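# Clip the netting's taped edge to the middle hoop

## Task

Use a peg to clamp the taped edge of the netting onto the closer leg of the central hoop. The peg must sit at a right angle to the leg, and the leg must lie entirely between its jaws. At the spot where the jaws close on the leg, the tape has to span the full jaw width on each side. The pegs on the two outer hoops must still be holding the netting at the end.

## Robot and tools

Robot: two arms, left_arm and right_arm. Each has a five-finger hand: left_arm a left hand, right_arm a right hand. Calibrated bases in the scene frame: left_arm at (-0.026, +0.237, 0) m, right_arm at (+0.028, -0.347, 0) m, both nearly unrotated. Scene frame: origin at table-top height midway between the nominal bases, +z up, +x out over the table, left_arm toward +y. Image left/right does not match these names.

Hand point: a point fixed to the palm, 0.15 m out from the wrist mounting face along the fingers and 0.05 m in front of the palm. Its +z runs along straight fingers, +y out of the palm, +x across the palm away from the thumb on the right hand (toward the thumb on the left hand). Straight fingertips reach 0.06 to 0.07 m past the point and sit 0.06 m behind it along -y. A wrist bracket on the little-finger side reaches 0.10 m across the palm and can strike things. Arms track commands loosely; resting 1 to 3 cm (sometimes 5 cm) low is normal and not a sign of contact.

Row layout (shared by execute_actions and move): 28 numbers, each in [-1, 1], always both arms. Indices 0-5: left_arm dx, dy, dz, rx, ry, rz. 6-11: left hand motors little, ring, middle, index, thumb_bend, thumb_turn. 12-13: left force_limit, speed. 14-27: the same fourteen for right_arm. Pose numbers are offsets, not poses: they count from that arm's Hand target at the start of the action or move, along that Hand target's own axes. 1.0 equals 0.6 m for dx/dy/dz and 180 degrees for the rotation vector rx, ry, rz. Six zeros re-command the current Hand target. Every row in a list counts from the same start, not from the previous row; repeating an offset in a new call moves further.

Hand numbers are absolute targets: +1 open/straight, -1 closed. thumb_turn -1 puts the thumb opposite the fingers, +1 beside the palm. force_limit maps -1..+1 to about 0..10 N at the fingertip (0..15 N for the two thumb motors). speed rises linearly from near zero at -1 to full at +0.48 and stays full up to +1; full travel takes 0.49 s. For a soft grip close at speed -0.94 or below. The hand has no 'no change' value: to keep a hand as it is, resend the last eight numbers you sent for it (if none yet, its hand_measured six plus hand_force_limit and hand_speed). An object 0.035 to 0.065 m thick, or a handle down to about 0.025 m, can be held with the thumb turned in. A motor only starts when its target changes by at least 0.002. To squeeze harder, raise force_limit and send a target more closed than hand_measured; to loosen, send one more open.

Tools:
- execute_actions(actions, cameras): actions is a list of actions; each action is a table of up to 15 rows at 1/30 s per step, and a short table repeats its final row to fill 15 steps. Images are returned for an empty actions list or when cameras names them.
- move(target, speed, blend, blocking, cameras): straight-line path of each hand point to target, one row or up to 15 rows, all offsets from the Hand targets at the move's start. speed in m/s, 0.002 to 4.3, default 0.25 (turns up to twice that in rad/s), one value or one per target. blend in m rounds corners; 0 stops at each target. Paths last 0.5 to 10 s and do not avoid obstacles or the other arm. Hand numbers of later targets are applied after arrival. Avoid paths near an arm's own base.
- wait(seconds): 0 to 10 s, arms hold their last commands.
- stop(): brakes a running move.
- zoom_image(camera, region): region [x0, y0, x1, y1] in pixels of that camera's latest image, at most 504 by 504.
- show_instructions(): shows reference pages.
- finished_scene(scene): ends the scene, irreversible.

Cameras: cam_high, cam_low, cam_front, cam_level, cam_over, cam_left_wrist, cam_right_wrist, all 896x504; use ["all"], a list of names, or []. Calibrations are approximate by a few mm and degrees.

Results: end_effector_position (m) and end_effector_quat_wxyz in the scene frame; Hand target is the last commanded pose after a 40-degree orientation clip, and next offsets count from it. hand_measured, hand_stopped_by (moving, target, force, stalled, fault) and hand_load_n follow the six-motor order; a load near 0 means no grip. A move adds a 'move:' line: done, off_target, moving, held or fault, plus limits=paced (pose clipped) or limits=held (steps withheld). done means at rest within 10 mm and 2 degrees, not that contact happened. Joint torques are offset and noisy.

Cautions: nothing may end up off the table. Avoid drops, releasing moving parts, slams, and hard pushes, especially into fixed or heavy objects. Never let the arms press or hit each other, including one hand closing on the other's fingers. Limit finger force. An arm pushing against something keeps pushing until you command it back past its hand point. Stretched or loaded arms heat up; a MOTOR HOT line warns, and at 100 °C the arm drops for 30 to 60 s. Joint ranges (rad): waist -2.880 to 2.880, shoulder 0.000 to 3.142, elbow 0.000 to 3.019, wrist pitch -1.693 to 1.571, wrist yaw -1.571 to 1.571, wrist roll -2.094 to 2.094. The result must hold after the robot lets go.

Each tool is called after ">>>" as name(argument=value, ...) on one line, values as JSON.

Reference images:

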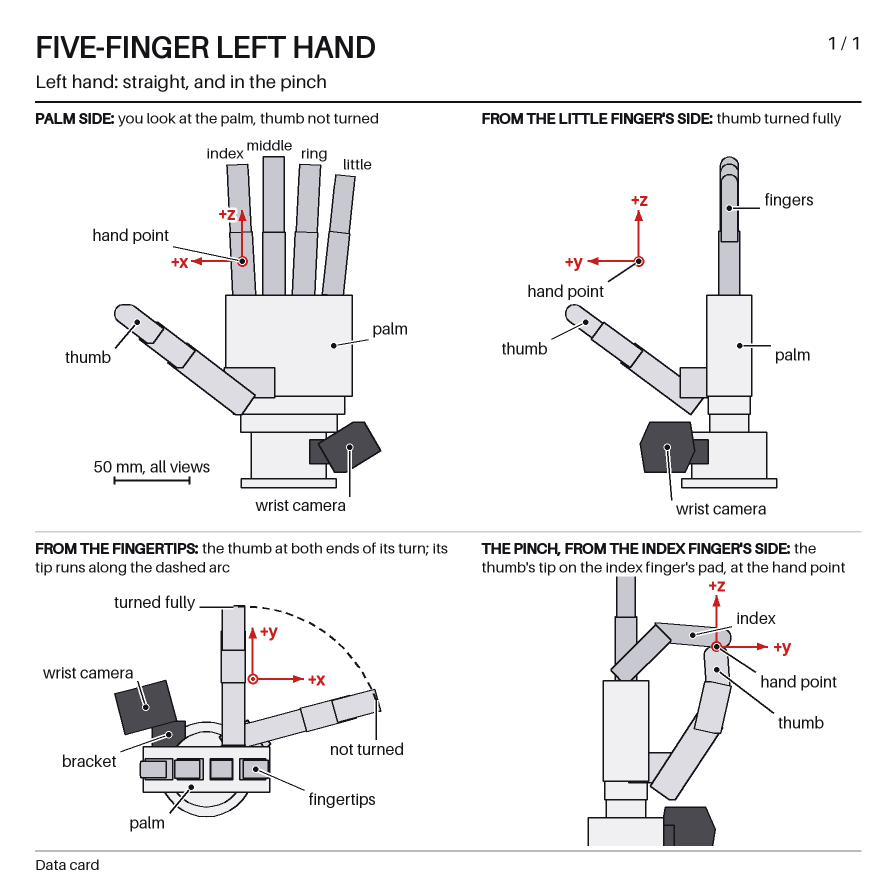

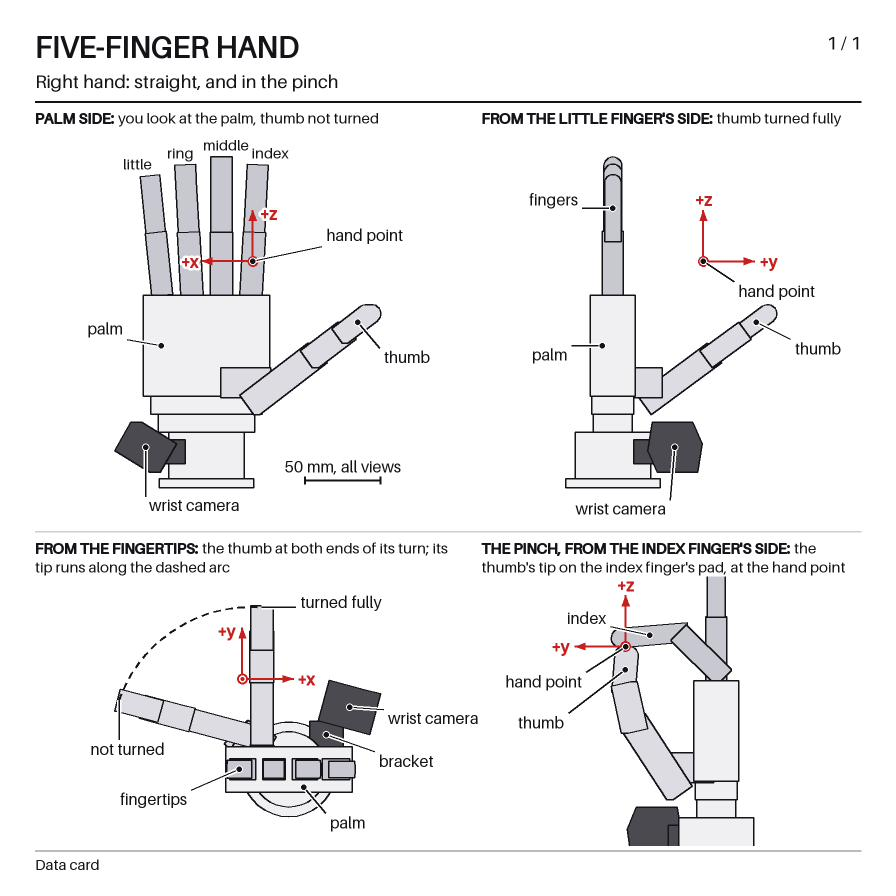

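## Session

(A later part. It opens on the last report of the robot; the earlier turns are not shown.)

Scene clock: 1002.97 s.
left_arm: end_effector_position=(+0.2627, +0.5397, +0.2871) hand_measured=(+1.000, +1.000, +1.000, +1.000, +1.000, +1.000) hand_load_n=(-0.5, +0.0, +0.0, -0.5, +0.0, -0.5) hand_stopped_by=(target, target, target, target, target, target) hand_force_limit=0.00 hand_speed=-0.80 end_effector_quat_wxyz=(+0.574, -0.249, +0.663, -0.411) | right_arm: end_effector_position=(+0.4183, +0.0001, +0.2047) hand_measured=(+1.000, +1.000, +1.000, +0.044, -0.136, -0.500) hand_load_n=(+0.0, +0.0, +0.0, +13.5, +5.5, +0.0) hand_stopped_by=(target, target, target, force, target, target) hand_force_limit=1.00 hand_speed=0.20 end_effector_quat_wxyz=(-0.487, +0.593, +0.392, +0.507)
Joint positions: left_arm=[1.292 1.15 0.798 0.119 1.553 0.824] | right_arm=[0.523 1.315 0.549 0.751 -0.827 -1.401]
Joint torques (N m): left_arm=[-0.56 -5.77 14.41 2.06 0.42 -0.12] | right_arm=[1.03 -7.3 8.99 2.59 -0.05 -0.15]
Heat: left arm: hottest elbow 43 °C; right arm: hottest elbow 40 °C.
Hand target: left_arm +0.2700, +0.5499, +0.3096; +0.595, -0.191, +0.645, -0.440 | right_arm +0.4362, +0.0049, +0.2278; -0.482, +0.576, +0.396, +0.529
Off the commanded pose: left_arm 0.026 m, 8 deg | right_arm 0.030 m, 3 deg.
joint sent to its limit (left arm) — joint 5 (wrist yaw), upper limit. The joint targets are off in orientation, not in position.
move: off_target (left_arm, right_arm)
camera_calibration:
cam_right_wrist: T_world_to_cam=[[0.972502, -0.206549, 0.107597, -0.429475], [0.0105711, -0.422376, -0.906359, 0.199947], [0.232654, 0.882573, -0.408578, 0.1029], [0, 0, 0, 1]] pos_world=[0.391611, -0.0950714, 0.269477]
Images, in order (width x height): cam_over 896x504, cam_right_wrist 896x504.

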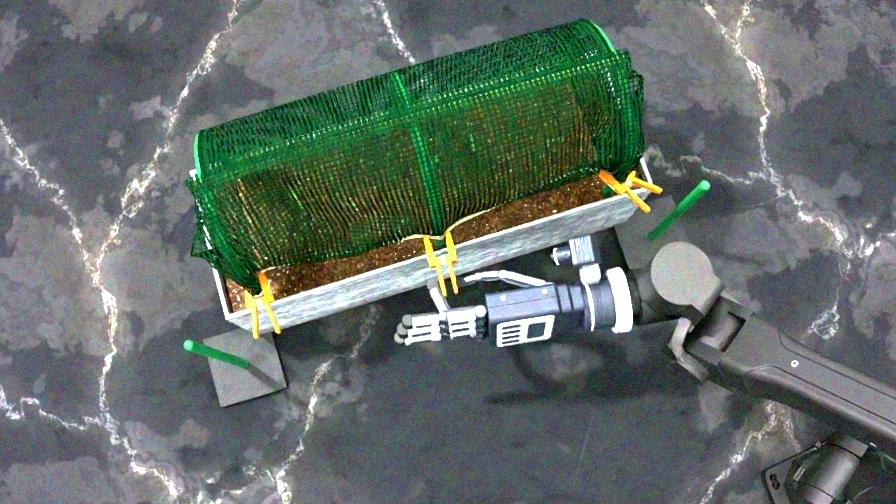

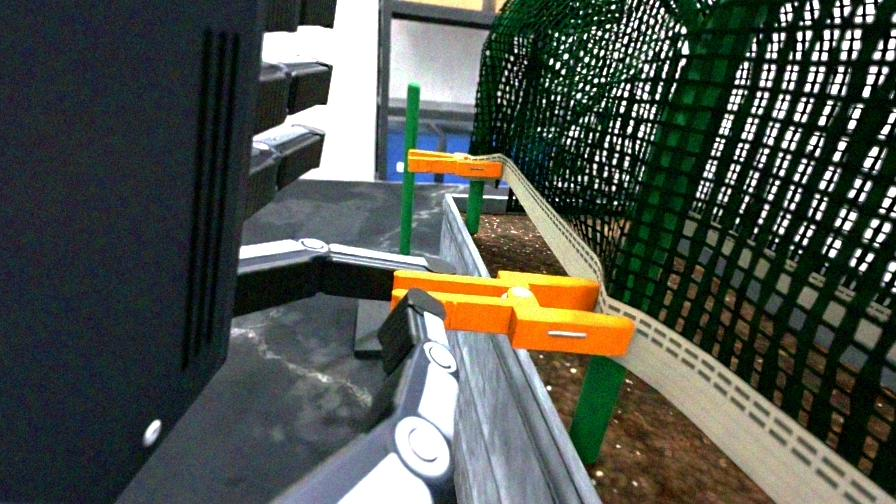

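>>> move(target=[0,0,0,0,0,0,1,1,1,1,1,1,0,-0.8,0.0013,0.0085,-0.0074,0,0,0,1,1,1,-0.02,-0.14,-0.5,1,0.2], speed=0.03, cameras=["cam_over","cam_right_wrist"])

>>> zoom_image(camera="cam_over", region=[420, 220, 470, 270])

>>> zoom_image(camera="cam_right_wrist", region=[480, 200, 780, 440])

Scene clock: 1009.30 s.
left_arm: end_effector_position=(+0.2627, +0.5397, +0.2871) hand_measured=(+1.000, +1.000, +1.000, +1.000, +1.000, +1.000) hand_load_n=(+0.0, +0.0, +0.0, +0.0, +0.0, +0.0) hand_stopped_by=(target, target, target, target, target, target) hand_force_limit=0.00 hand_speed=-0.80 end_effector_quat_wxyz=(+0.574, -0.249, +0.663, -0.411) | right_arm: end_effector_position=(+0.4196, -0.0037, +0.2047) hand_measured=(+1.000, +1.000, +1.000, +0.044, -0.136, -0.500) hand_load_n=(+0.0, +0.0, +0.0, +13.5, +7.0, +0.0) hand_stopped_by=(target, target, target, force, target, target) hand_force_limit=1.00 hand_speed=0.20 end_effector_quat_wxyz=(-0.489, +0.591, +0.394, +0.505)
Joint positions: left_arm=[1.292 1.15 0.798 0.119 1.553 0.824] | right_arm=[0.509 1.315 0.549 0.751 -0.849 -1.401]
Joint torques (N m): left_arm=[-0.56 -5.71 14.43 2.07 0.42 -0.12] | right_arm=[0.67 -7.18 9.16 2.63 0.08 -0.11]
Heat: left arm: hottest elbow 43 °C; right arm: hottest elbow 41 °C.
Hand target: left_arm +0.2700, +0.5499, +0.3096; +0.595, -0.191, +0.645, -0.440 | right_arm +0.4401, -0.0004, +0.2278; -0.482, +0.576, +0.396, +0.529
Off the commanded pose: left_arm 0.026 m, 8 deg | right_arm 0.031 m, 3 deg.
joint sent to its limit (left arm) — joint 5 (wrist yaw), upper limit. The joint targets are off in orientation, not in position.
move: off_target (left_arm, right_arm)
camera_calibration:
cam_right_wrist: T_world_to_cam=[[0.973993, -0.199505, 0.107403, -0.431981], [0.0135057, -0.422059, -0.906468, 0.197182], [0.226175, 0.884344, -0.408388, 0.108576], [0, 0, 0, 1]] pos_world=[0.393526, -0.0989782, 0.269476]
Images, in order (width x height): cam_over 896x504, cam_right_wrist 896x504.

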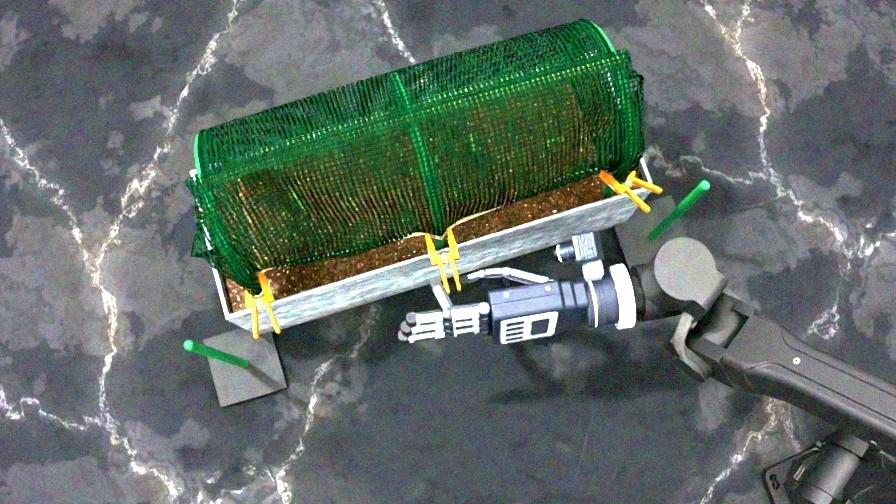

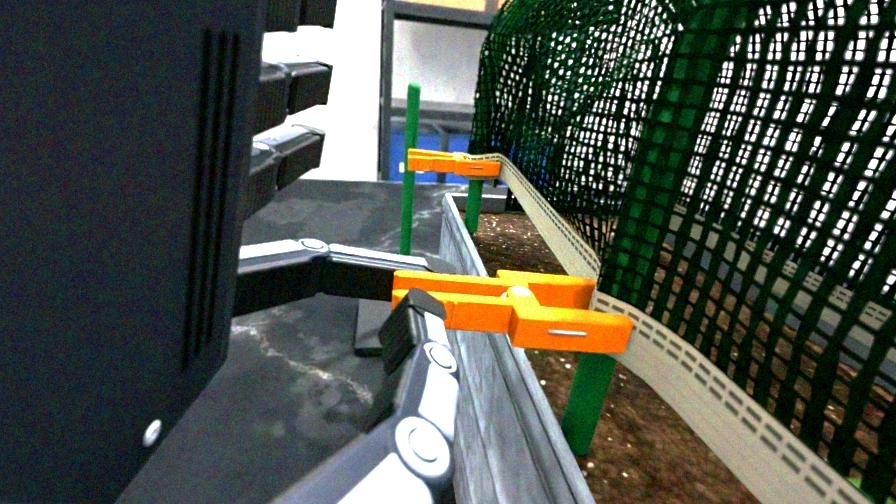

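Scaled by 10.080 from the camera's 896x504 image, which has a finer 1280x720 frame.

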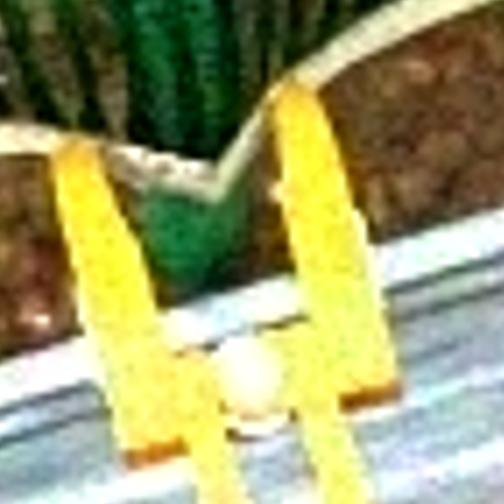

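Scaled by 1.680 from the camera's 896x504 image, which has a finer 1280x720 frame.

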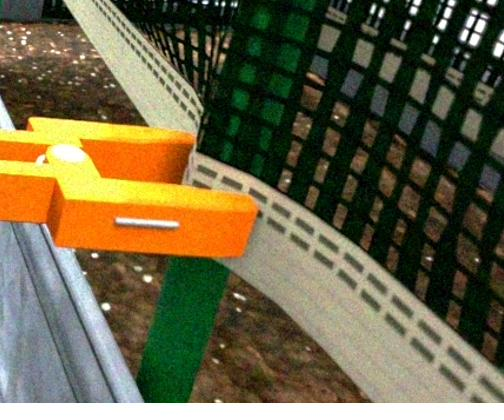

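>>> move(target=[0,0,0,0,0,0,1,1,1,1,1,1,0,-0.8,0.0038,0.0154,-0.0014,0,0,0,1,1,1,-0.02,-0.14,-0.5,1,0.2], speed=0.03, cameras=["cam_over","cam_right_wrist"])

>>> zoom_image(camera="cam_over", region=[420, 220, 470, 270])

>>> zoom_image(camera="cam_right_wrist", region=[480, 200, 780, 440])

Scene clock: 1014.90 s.
left_arm: end_effector_position=(+0.2627, +0.5397, +0.2871) hand_measured=(+1.000, +1.000, +1.000, +1.000, +1.000, +1.000) hand_load_n=(+0.0, +0.0, +0.0, +0.0, +0.0, -0.5) hand_stopped_by=(target, target, target, target, target, target) hand_force_limit=0.00 hand_speed=-0.80 end_effector_quat_wxyz=(+0.574, -0.249, +0.663, -0.411) | right_arm: end_effector_position=(+0.4223, -0.0052, +0.2042) hand_measured=(+1.000, +1.000, +1.000, +0.044, -0.136, -0.500) hand_load_n=(+0.0, +0.5, +0.0, +13.5, +6.0, +0.0) hand_stopped_by=(target, target, target, force, target, target) hand_force_limit=1.00 hand_speed=0.20 end_effector_quat_wxyz=(-0.493, +0.589, +0.398, +0.502)
Joint positions: left_arm=[1.292 1.15 0.798 0.119 1.553 0.824] | right_arm=[0.495 1.324 0.556 0.751 -0.875 -1.401]
Joint torques (N m): left_arm=[-0.56 -5.83 14.42 2.07 0.42 -0.12] | right_arm=[0.44 -6.89 9.7 2.51 0.38 -0.12]
Heat: left arm: hottest elbow 43 °C; right arm: hottest elbow 41 °C.
Hand target: left_arm +0.2700, +0.5499, +0.3096; +0.595, -0.191, +0.645, -0.440 | right_arm +0.4492, -0.0036, +0.2287; -0.482, +0.576, +0.396, +0.529
Off the commanded pose: left_arm 0.026 m, 8 deg | right_arm 0.036 m, 4 deg.
joint sent to its limit (left arm) — joint 5 (wrist yaw), upper limit. The joint targets are off in orientation, not in position.
move: off_target (left_arm, right_arm)
camera_calibration:
cam_right_wrist: T_world_to_cam=[[0.976527, -0.187558, 0.105909, -0.435524], [0.0172198, -0.422143, -0.906366, 0.194492], [0.214705, 0.886914, -0.409005, 0.11411], [0, 0, 0, 1]] pos_world=[0.397452, -0.100788, 0.269078]
Images, in order (width x height): cam_over 896x504, cam_right_wrist 896x504.

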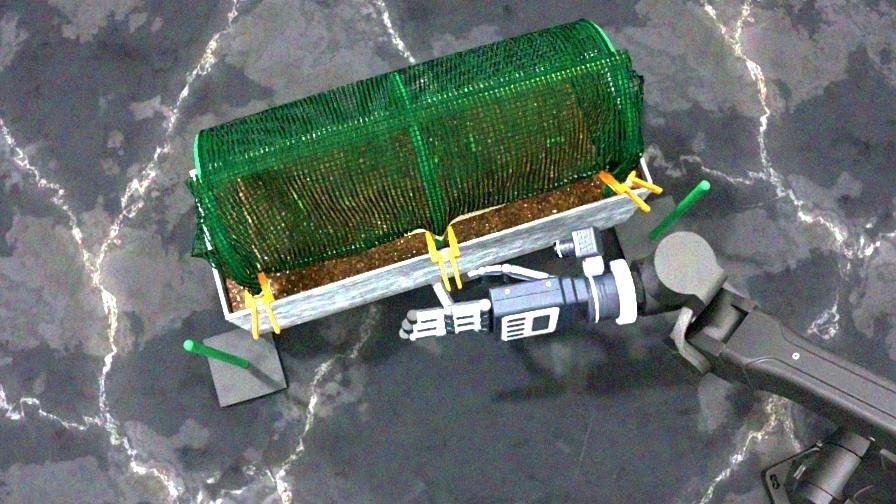

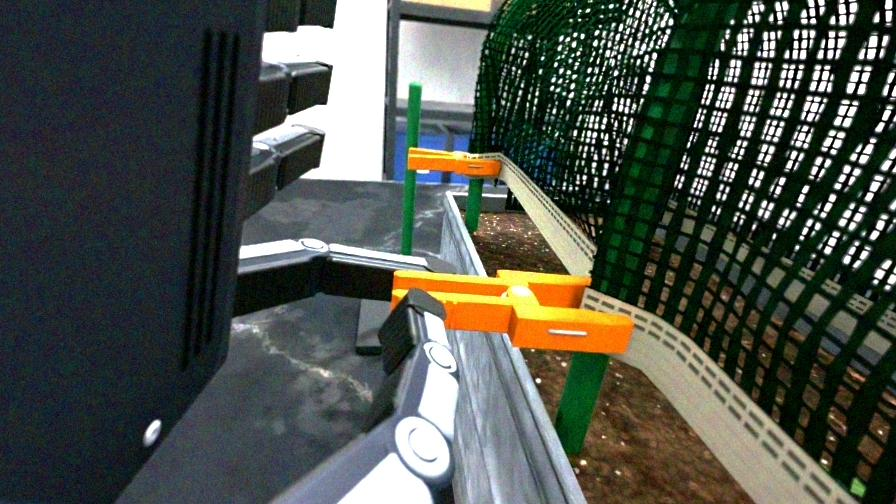

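Scaled by 10.080 from the camera's 896x504 image, which has a finer 1280x720 frame.

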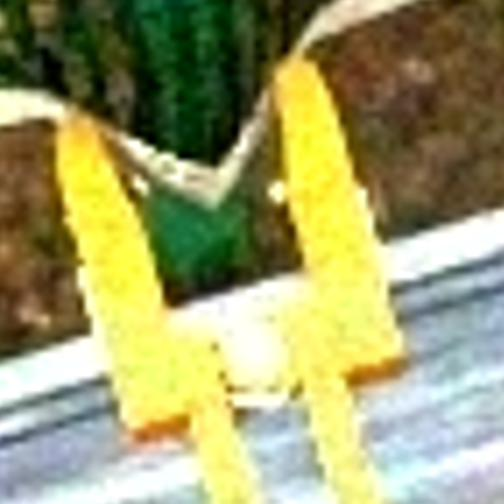

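Scaled by 1.680 from the camera's 896x504 image, which has a finer 1280x720 frame.

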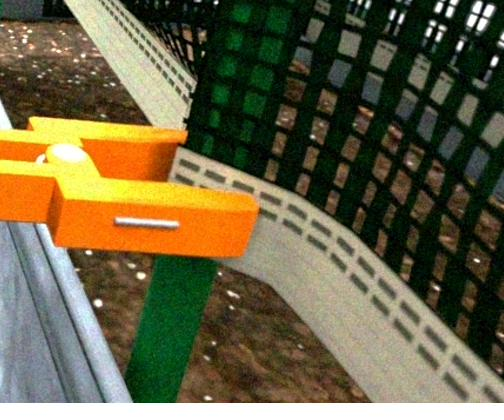

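>>> move(target=[0,0,0,0,0,0,1,1,1,1,1,1,0,-0.8,0.0056,0.0164,0.0006,0,0,0,1,1,1,-0.02,-0.14,-0.5,1,0.2], speed=0.03, cameras=["cam_over","cam_right_wrist"])

>>> zoom_image(camera="cam_over", region=[420, 220, 470, 270])

>>> zoom_image(camera="cam_right_wrist", region=[480, 200, 780, 440])

Scene clock: 1019.47 s.
left_arm: end_effector_position=(+0.2627, +0.5397, +0.2871) hand_measured=(+1.000, +1.000, +1.000, +1.000, +1.000, +1.000) hand_load_n=(+0.0, +0.0, +0.0, +0.0, +0.0, +0.0) hand_stopped_by=(target, target, target, target, target, target) hand_force_limit=0.00 hand_speed=-0.80 end_effector_quat_wxyz=(+0.574, -0.249, +0.663, -0.411) | right_arm: end_effector_position=(+0.4298, -0.0064, +0.2059) hand_measured=(+1.000, +1.000, +1.000, +0.044, -0.136, -0.500) hand_load_n=(+0.0, +0.0, +0.0, +13.5, +6.0, +0.5) hand_stopped_by=(target, target, target, force, target, target) hand_force_limit=1.00 hand_speed=0.20 end_effector_quat_wxyz=(-0.494, +0.588, +0.399, +0.501)
Joint positions: left_arm=[1.292 1.15 0.798 0.119 1.553 0.824] | right_arm=[0.479 1.34 0.575 0.751 -0.897 -1.4]
Joint torques (N m): left_arm=[-0.56 -5.77 14.42 2.07 0.42 -0.12] | right_arm=[0.15 -7.12 10 2.32 0.52 -0.1]
Heat: left arm: hottest elbow 43 °C; right arm: hottest elbow 41 °C.
Hand target: left_arm +0.2700, +0.5499, +0.3096; +0.595, -0.191, +0.645, -0.440 | right_arm +0.4592, -0.0055, +0.2308; -0.482, +0.576, +0.396, +0.529
Off the commanded pose: left_arm 0.026 m, 8 deg | right_arm 0.038 m, 4 deg.
joint sent to its limit (left arm) — joint 5 (wrist yaw), upper limit. The joint targets are off in orientation, not in position.
move: off_target (left_arm, right_arm)
camera_calibration:
cam_right_wrist: T_world_to_cam=[[0.977508, -0.182173, 0.10626, -0.443827], [0.0202698, -0.420359, -0.907132, 0.194225], [0.209923, 0.888882, -0.407211, 0.115973], [0, 0, 0, 1]] pos_world=[0.405563, -0.102296, 0.270574]
Images, in order (width x height): cam_over 896x504, cam_right_wrist 896x504.

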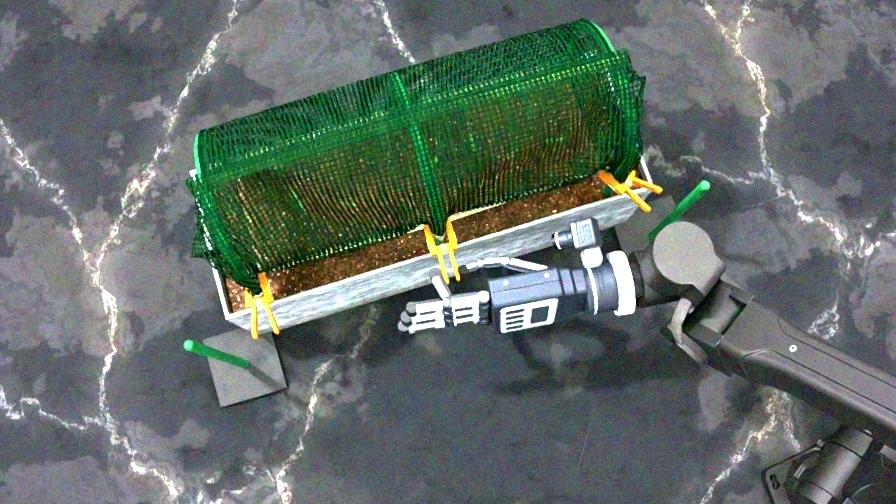

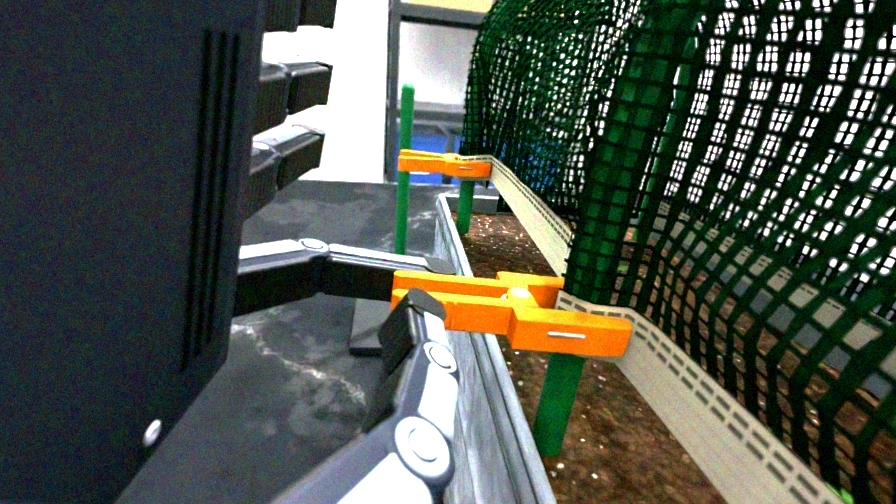

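Scaled by 10.080 from the camera's 896x504 image, which has a finer 1280x720 frame.

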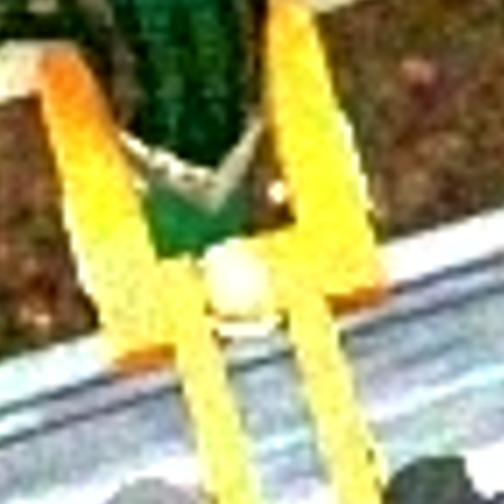

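Scaled by 1.680 from the camera's 896x504 image, which has a finer 1280x720 frame.

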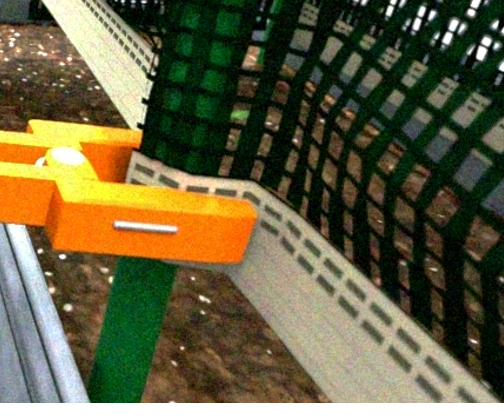

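>>> execute_actions(actions=[], cameras=["cam_left_wrist","cam_front","cam_level","cam_low"])

>>> zoom_image(camera="cam_left_wrist", region=[620, 360, 700, 440])

>>> zoom_image(camera="cam_front", region=[390, 265, 460, 325])

>>> zoom_image(camera="cam_low", region=[380, 190, 460, 270])

Scene clock: 1024.47 s.
left_arm: end_effector_position=(+0.2627, +0.5397, +0.2871) hand_measured=(+1.000, +1.000, +1.000, +1.000, +1.000, +1.000) hand_load_n=(+0.0, +0.0, +0.0, +0.0, +0.0, +0.0) hand_stopped_by=(target, target, target, target, target, target) hand_force_limit=0.00 hand_speed=-0.80 end_effector_quat_wxyz=(+0.574, -0.249, +0.663, -0.411) | right_arm: end_effector_position=(+0.4298, -0.0064, +0.2059) hand_measured=(+1.000, +1.000, +1.000, +0.044, -0.136, -0.500) hand_load_n=(+0.0, +0.0, +0.0, +13.5, +6.0, +0.5) hand_stopped_by=(target, target, target, force, target, target) hand_force_limit=1.00 hand_speed=0.20 end_effector_quat_wxyz=(-0.494, +0.588, +0.399, +0.501)
Joint positions: left_arm=[1.292 1.15 0.798 0.119 1.553 0.824] | right_arm=[0.479 1.34 0.575 0.751 -0.897 -1.399]
Joint velocities: within noise
Joint torques (N m): left_arm=[-0.56 -5.71 14.41 2.07 0.42 -0.12] | right_arm=[0.09 -6.95 9.99 2.32 0.53 -0.11]
Heat: left arm: hottest elbow 43 °C; right arm: hottest elbow 40 °C.
Hand target: left_arm +0.2700, +0.5499, +0.3096; +0.595, -0.191, +0.645, -0.440 | right_arm +0.4592, -0.0055, +0.2308; -0.482, +0.576, +0.396, +0.529
Off the commanded pose: left_arm 0.026 m, 8 deg | right_arm 0.038 m, 4 deg.
camera_calibration:
cam_left_wrist: T_world_to_cam=[[-0.211237, -0.729852, 0.65015, 0.262708], [-0.570932, -0.447759, -0.688149, 0.603086], [0.793357, -0.516554, -0.322113, 0.281255], [0, 0, 0, 1]] pos_world=[0.176679, 0.607059, 0.33481]
Images, in order (width x height): cam_low 896x504, cam_front 896x504, cam_level 896x504, cam_left_wrist 896x504.

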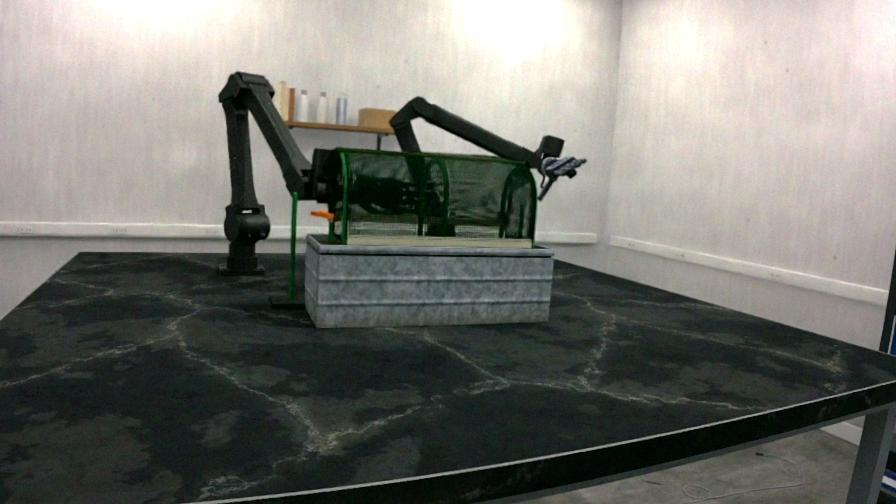

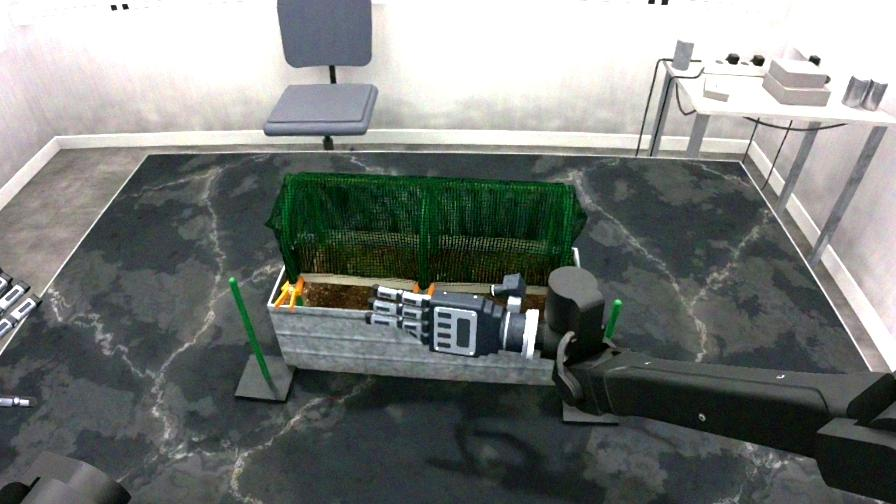

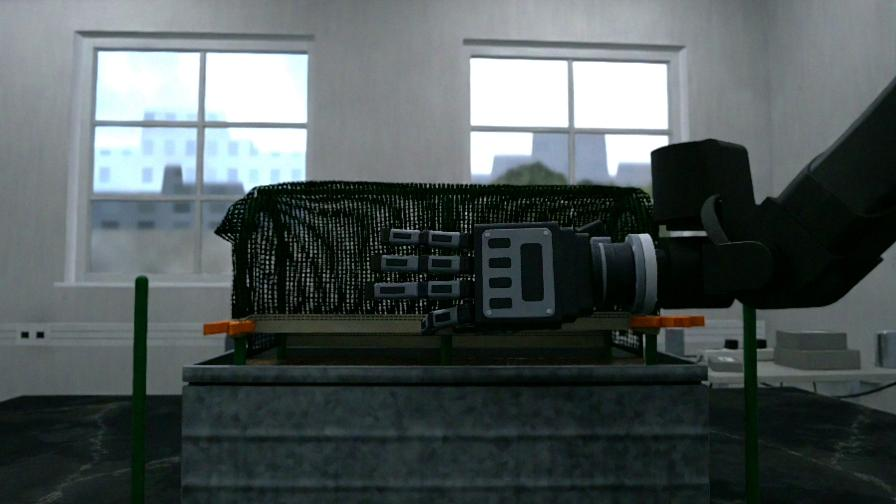

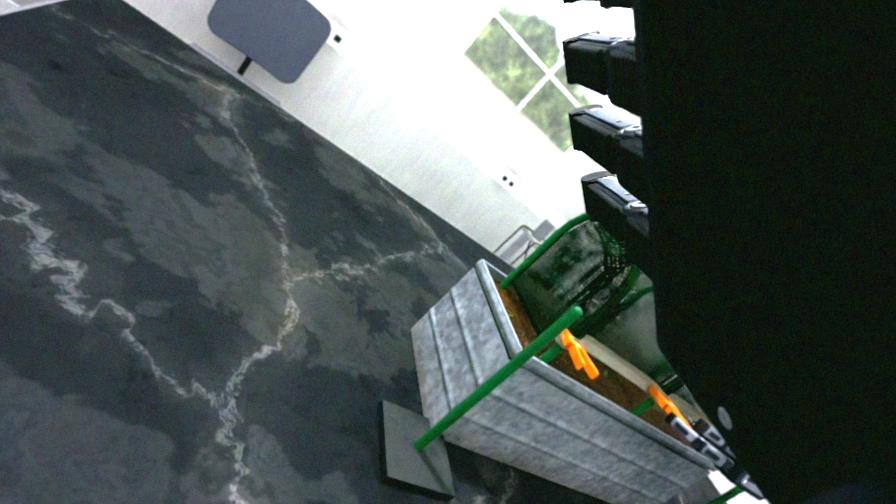

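Scaled by 6.300 from the camera's 896x504 image, which has a finer 1280x720 frame.

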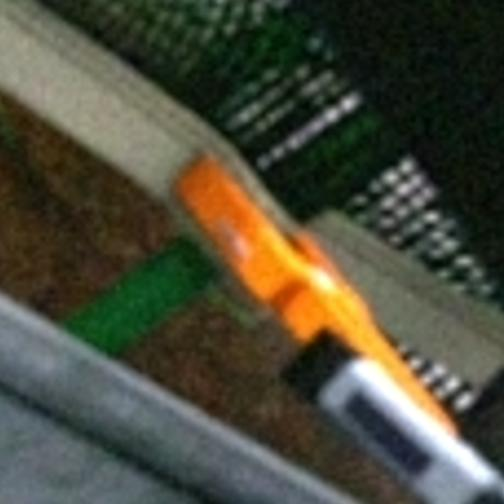

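Scaled by 7.200 from the camera's 896x504 image, which has a finer 1280x720 frame.

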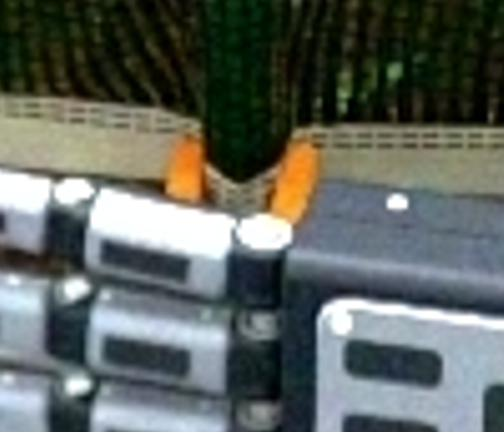

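Scaled by 6.300 from the camera's 896x504 image, which has a finer 1280x720 frame.

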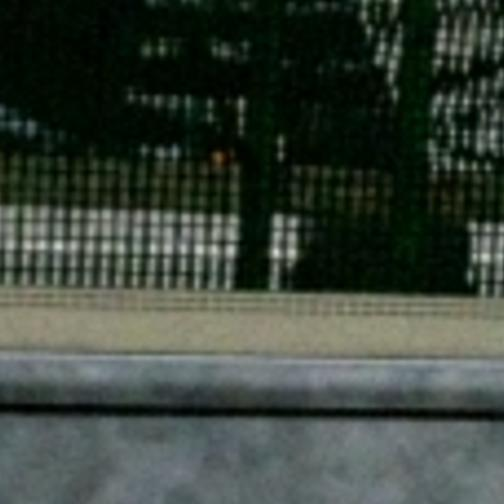

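>>> zoom_image(camera="cam_left_wrist", region=[630, 370, 680, 420])

>>> zoom_image(camera="cam_level", region=[400, 290, 500, 370])

Scaled by 10.080 from the camera's 896x504 image, which has a finer 1280x720 frame.

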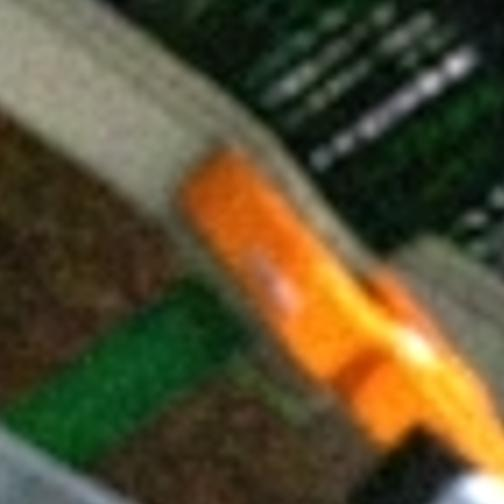

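Scaled by 5.040 from the camera's 896x504 image, which has a finer 1280x720 frame.

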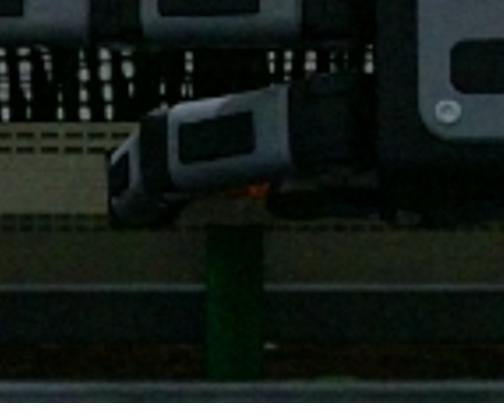

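>>> move(target=[0,0,0,0,0,0,1,1,1,1,1,1,0,-0.8,-0.0079,-0.0088,-0.0024,0,0,0,1,1,1,-0.02,-0.14,-0.5,1,0.2], speed=0.03, cameras=["cam_over","cam_right_wrist"])

>>> zoom_image(camera="cam_over", region=[420, 220, 470, 270])

>>> zoom_image(camera="cam_right_wrist", region=[380, 220, 680, 460])

Scene clock: 1044.13 s.
left_arm: end_effector_position=(+0.2627, +0.5397, +0.2871) hand_measured=(+1.000, +1.000, +1.000, +1.000, +1.000, +1.000) hand_load_n=(+0.0, +0.0, +0.0, +0.0, +0.0, +0.0) hand_stopped_by=(target, target, target, target, target, target) hand_force_limit=0.00 hand_speed=-0.80 end_effector_quat_wxyz=(+0.574, -0.249, +0.663, -0.411) | right_arm: end_effector_position=(+0.4300, -0.0065, +0.2060) hand_measured=(+1.000, +1.000, +1.000, +0.044, -0.136, -0.500) hand_load_n=(+0.0, +0.0, +0.0, +13.5, +6.0, +0.5) hand_stopped_by=(target, target, target, force, target, target) hand_force_limit=1.00 hand_speed=0.20 end_effector_quat_wxyz=(-0.494, +0.588, +0.398, +0.501)
Joint positions: left_arm=[1.292 1.15 0.798 0.119 1.553 0.824] | right_arm=[0.479 1.34 0.575 0.751 -0.895 -1.399]
Joint torques (N m): left_arm=[-0.62 -5.77 14.42 2.07 0.42 -0.12] | right_arm=[0.79 -7.41 8.83 2.86 0.82 -0.15]
Heat: left arm: hottest elbow 43 °C; right arm: hottest elbow 39 °C.
Hand target: left_arm +0.2700, +0.5499, +0.3096; +0.595, -0.191, +0.645, -0.440 | right_arm +0.4532, -0.0055, +0.2268; -0.482, +0.576, +0.396, +0.529
Off the commanded pose: left_arm 0.026 m, 8 deg | right_arm 0.031 m, 4 deg.
joint sent to its limit (left arm) — joint 5 (wrist yaw), upper limit. The joint targets are off in orientation, not in position.
move: off_target (left_arm, right_arm)
camera_calibration:
cam_right_wrist: T_world_to_cam=[[0.977336, -0.183405, 0.105724, -0.443845], [0.019366, -0.419862, -0.907381, 0.194798], [0.210808, 0.888863, -0.406795, 0.115519], [0, 0, 0, 1]] pos_world=[0.405661, -0.102295, 0.270673]
Images, in order (width x height): cam_over 896x504, cam_right_wrist 896x504.

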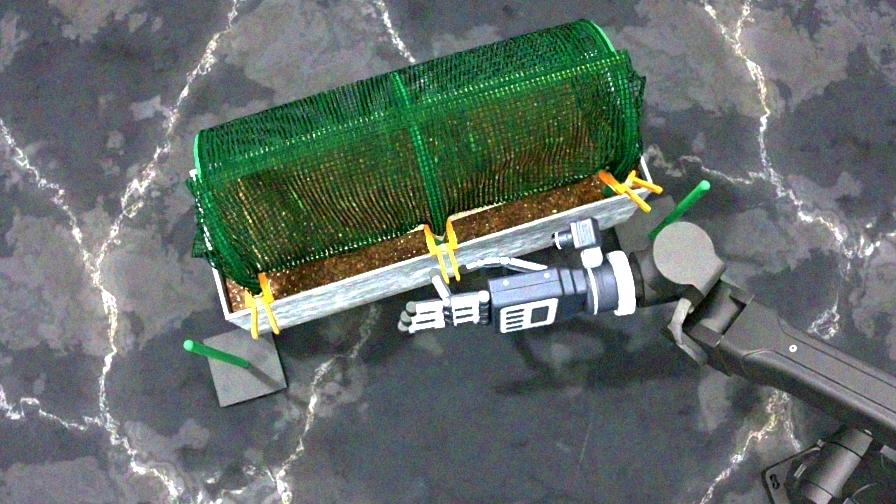

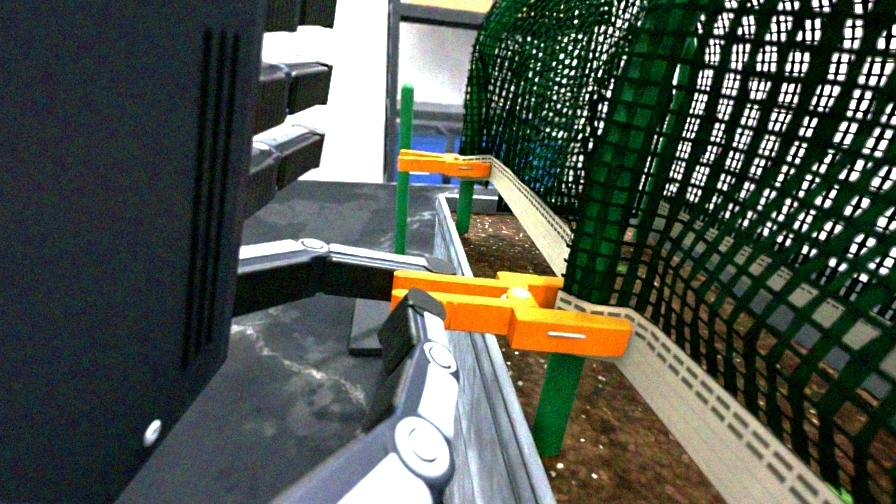

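Scaled by 10.080 from the camera's 896x504 image, which has a finer 1280x720 frame.

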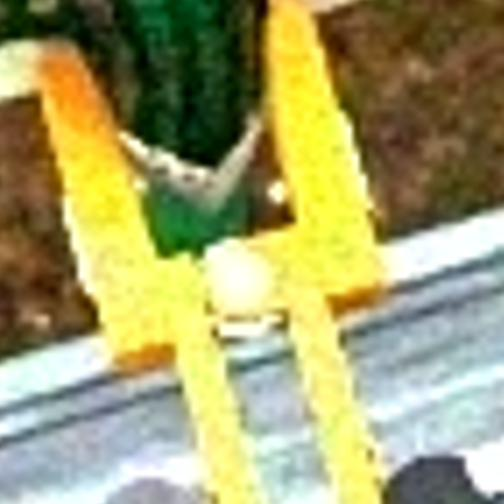

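Scaled by 1.680 from the camera's 896x504 image, which has a finer 1280x720 frame.

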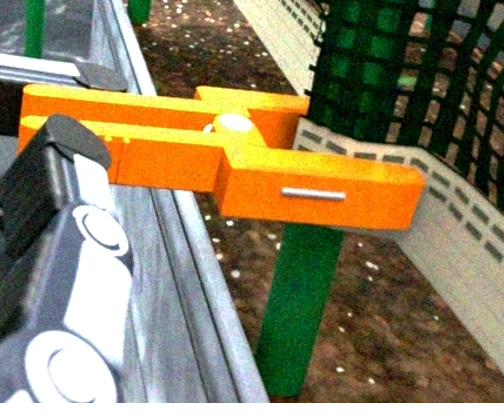

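>>> execute_actions(actions=[[[0,0,0,0,0,0,1,1,1,1,1,1,0,-0.8,0,0,0,0,0,0,1,1,1,0.15,-0.14,-0.5,1,-0.9]],[[0,0,0,0,0,0,1,1,1,1,1,1,0,-0.8,0,0,0,0,0,0,1,1,1,0.15,-0.14,-0.5,1,-0.9]]], cameras=["cam_over","cam_right_wrist"])

>>> zoom_image(camera="cam_over", region=[420, 220, 480, 290])

>>> zoom_image(camera="cam_right_wrist", region=[380, 220, 680, 460])

Scene clock: 1048.03 s.
left_arm: end_effector_position=(+0.2627, +0.5397, +0.2871) hand_measured=(+1.000, +1.000, +1.000, +1.000, +1.000, +1.000) hand_load_n=(+0.0, +0.0, +0.0, +0.0, +0.0, +0.0) hand_stopped_by=(target, target, target, target, target, target) hand_force_limit=0.00 hand_speed=-0.80 end_effector_quat_wxyz=(+0.574, -0.249, +0.663, -0.411) | right_arm: end_effector_position=(+0.4311, -0.0070, +0.2060) hand_measured=(+1.000, +1.000, +1.000, +0.152, -0.140, -0.500) hand_load_n=(+0.0, +0.0, +0.0, +6.0, -2.0, +1.5) hand_stopped_by=(target, target, target, target, target, target) hand_force_limit=1.00 hand_speed=-0.90 end_effector_quat_wxyz=(-0.493, +0.589, +0.396, +0.503)
Joint positions: left_arm=[1.292 1.15 0.798 0.119 1.553 0.824] | right_arm=[0.479 1.34 0.575 0.751 -0.889 -1.398]
Joint torques (N m): left_arm=[-0.56 -5.71 14.42 2.07 0.42 -0.12] | right_arm=[0.62 -7.06 8.8 2.91 0.56 -0.15]
Heat: left arm: hottest elbow 43 °C; right arm: hottest elbow 39 °C.
Hand target: left_arm +0.2700, +0.5499, +0.3096; +0.595, -0.191, +0.645, -0.440 | right_arm +0.4531, -0.0055, +0.2267; -0.482, +0.576, +0.396, +0.529
Off the commanded pose: left_arm 0.026 m, 8 deg | right_arm 0.030 m, 4 deg.
joint sent to its limit (left arm) — joint 5 (wrist yaw), upper limit. The joint targets are off in orientation, not in position.
Step readings (end_effector_position of left_arm | right_arm):
0: (+0.2627, +0.5397, +0.2871) | (+0.4300, -0.0065, +0.2060)
1: (+0.2627, +0.5397, +0.2871) | (+0.4300, -0.0065, +0.2060)
2: (+0.2627, +0.5397, +0.2871) | (+0.4300, -0.0065, +0.2060)
4: (+0.2627, +0.5397, +0.2871) | (+0.4301, -0.0065, +0.2060)
8: (+0.2627, +0.5397, +0.2871) | (+0.4305, -0.0067, +0.2060)
15: (+0.2627, +0.5397, +0.2871) | (+0.4311, -0.0070, +0.2060)
16: (+0.2627, +0.5397, +0.2871) | (+0.4311, -0.0070, +0.2060)
17: (+0.2627, +0.5397, +0.2871) | (+0.4311, -0.0070, +0.2060)
19: (+0.2627, +0.5397, +0.2871) | (+0.4311, -0.0070, +0.2060)
23: (+0.2627, +0.5397, +0.2871) | (+0.4311, -0.0070, +0.2060)
30: (+0.2627, +0.5397, +0.2871) | (+0.4311, -0.0070, +0.2060)
camera_calibration:
cam_right_wrist: T_world_to_cam=[[0.976284, -0.189299, 0.10505, -0.444399], [0.0162195, -0.419916, -0.907418, 0.195773], [0.215886, 0.887602, -0.406886, 0.113648], [0, 0, 0, 1]] pos_world=[0.40615, -0.10279, 0.270574]
Images, in order (width x height): cam_over 896x504, cam_right_wrist 896x504.

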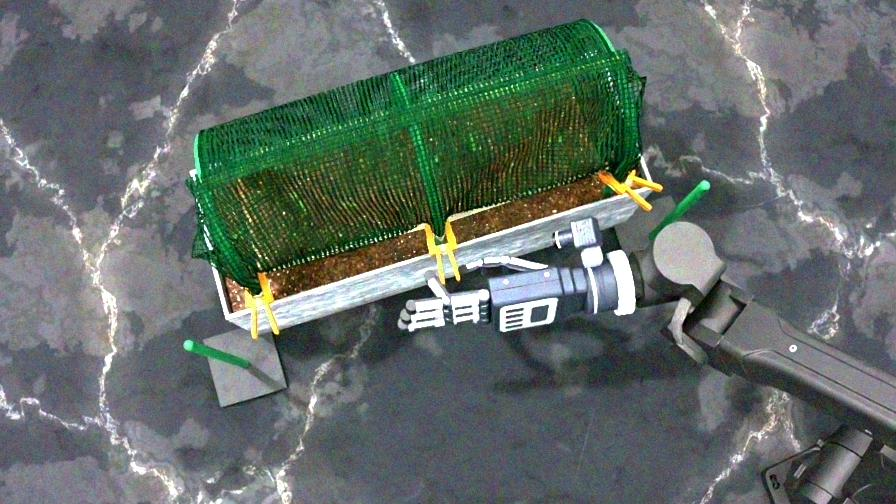

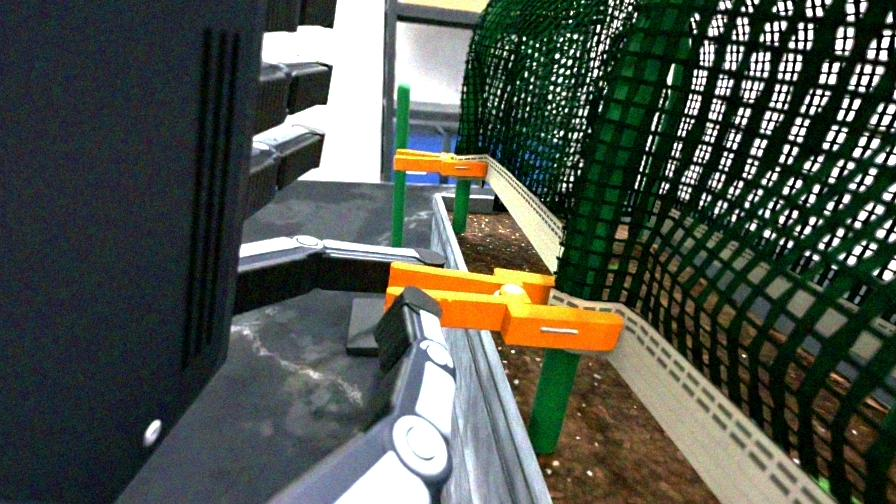

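Scaled by 7.200 from the camera's 896x504 image, which has a finer 1280x720 frame.

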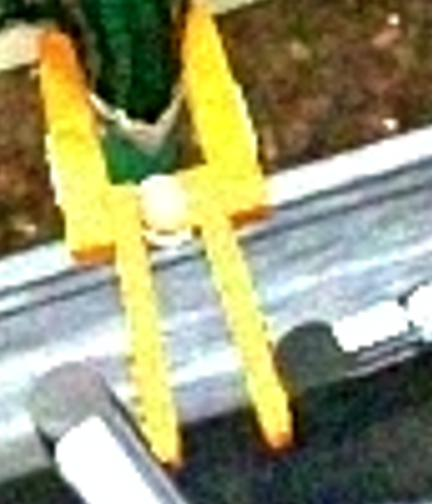

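Scaled by 1.680 from the camera's 896x504 image, which has a finer 1280x720 frame.

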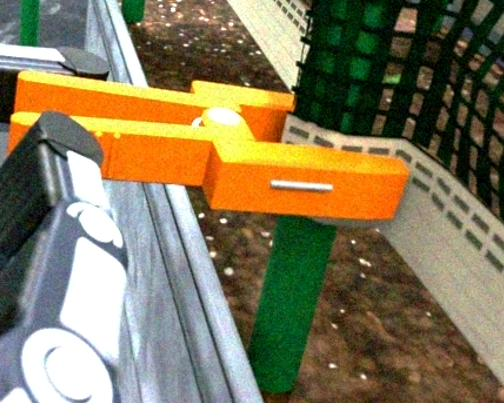

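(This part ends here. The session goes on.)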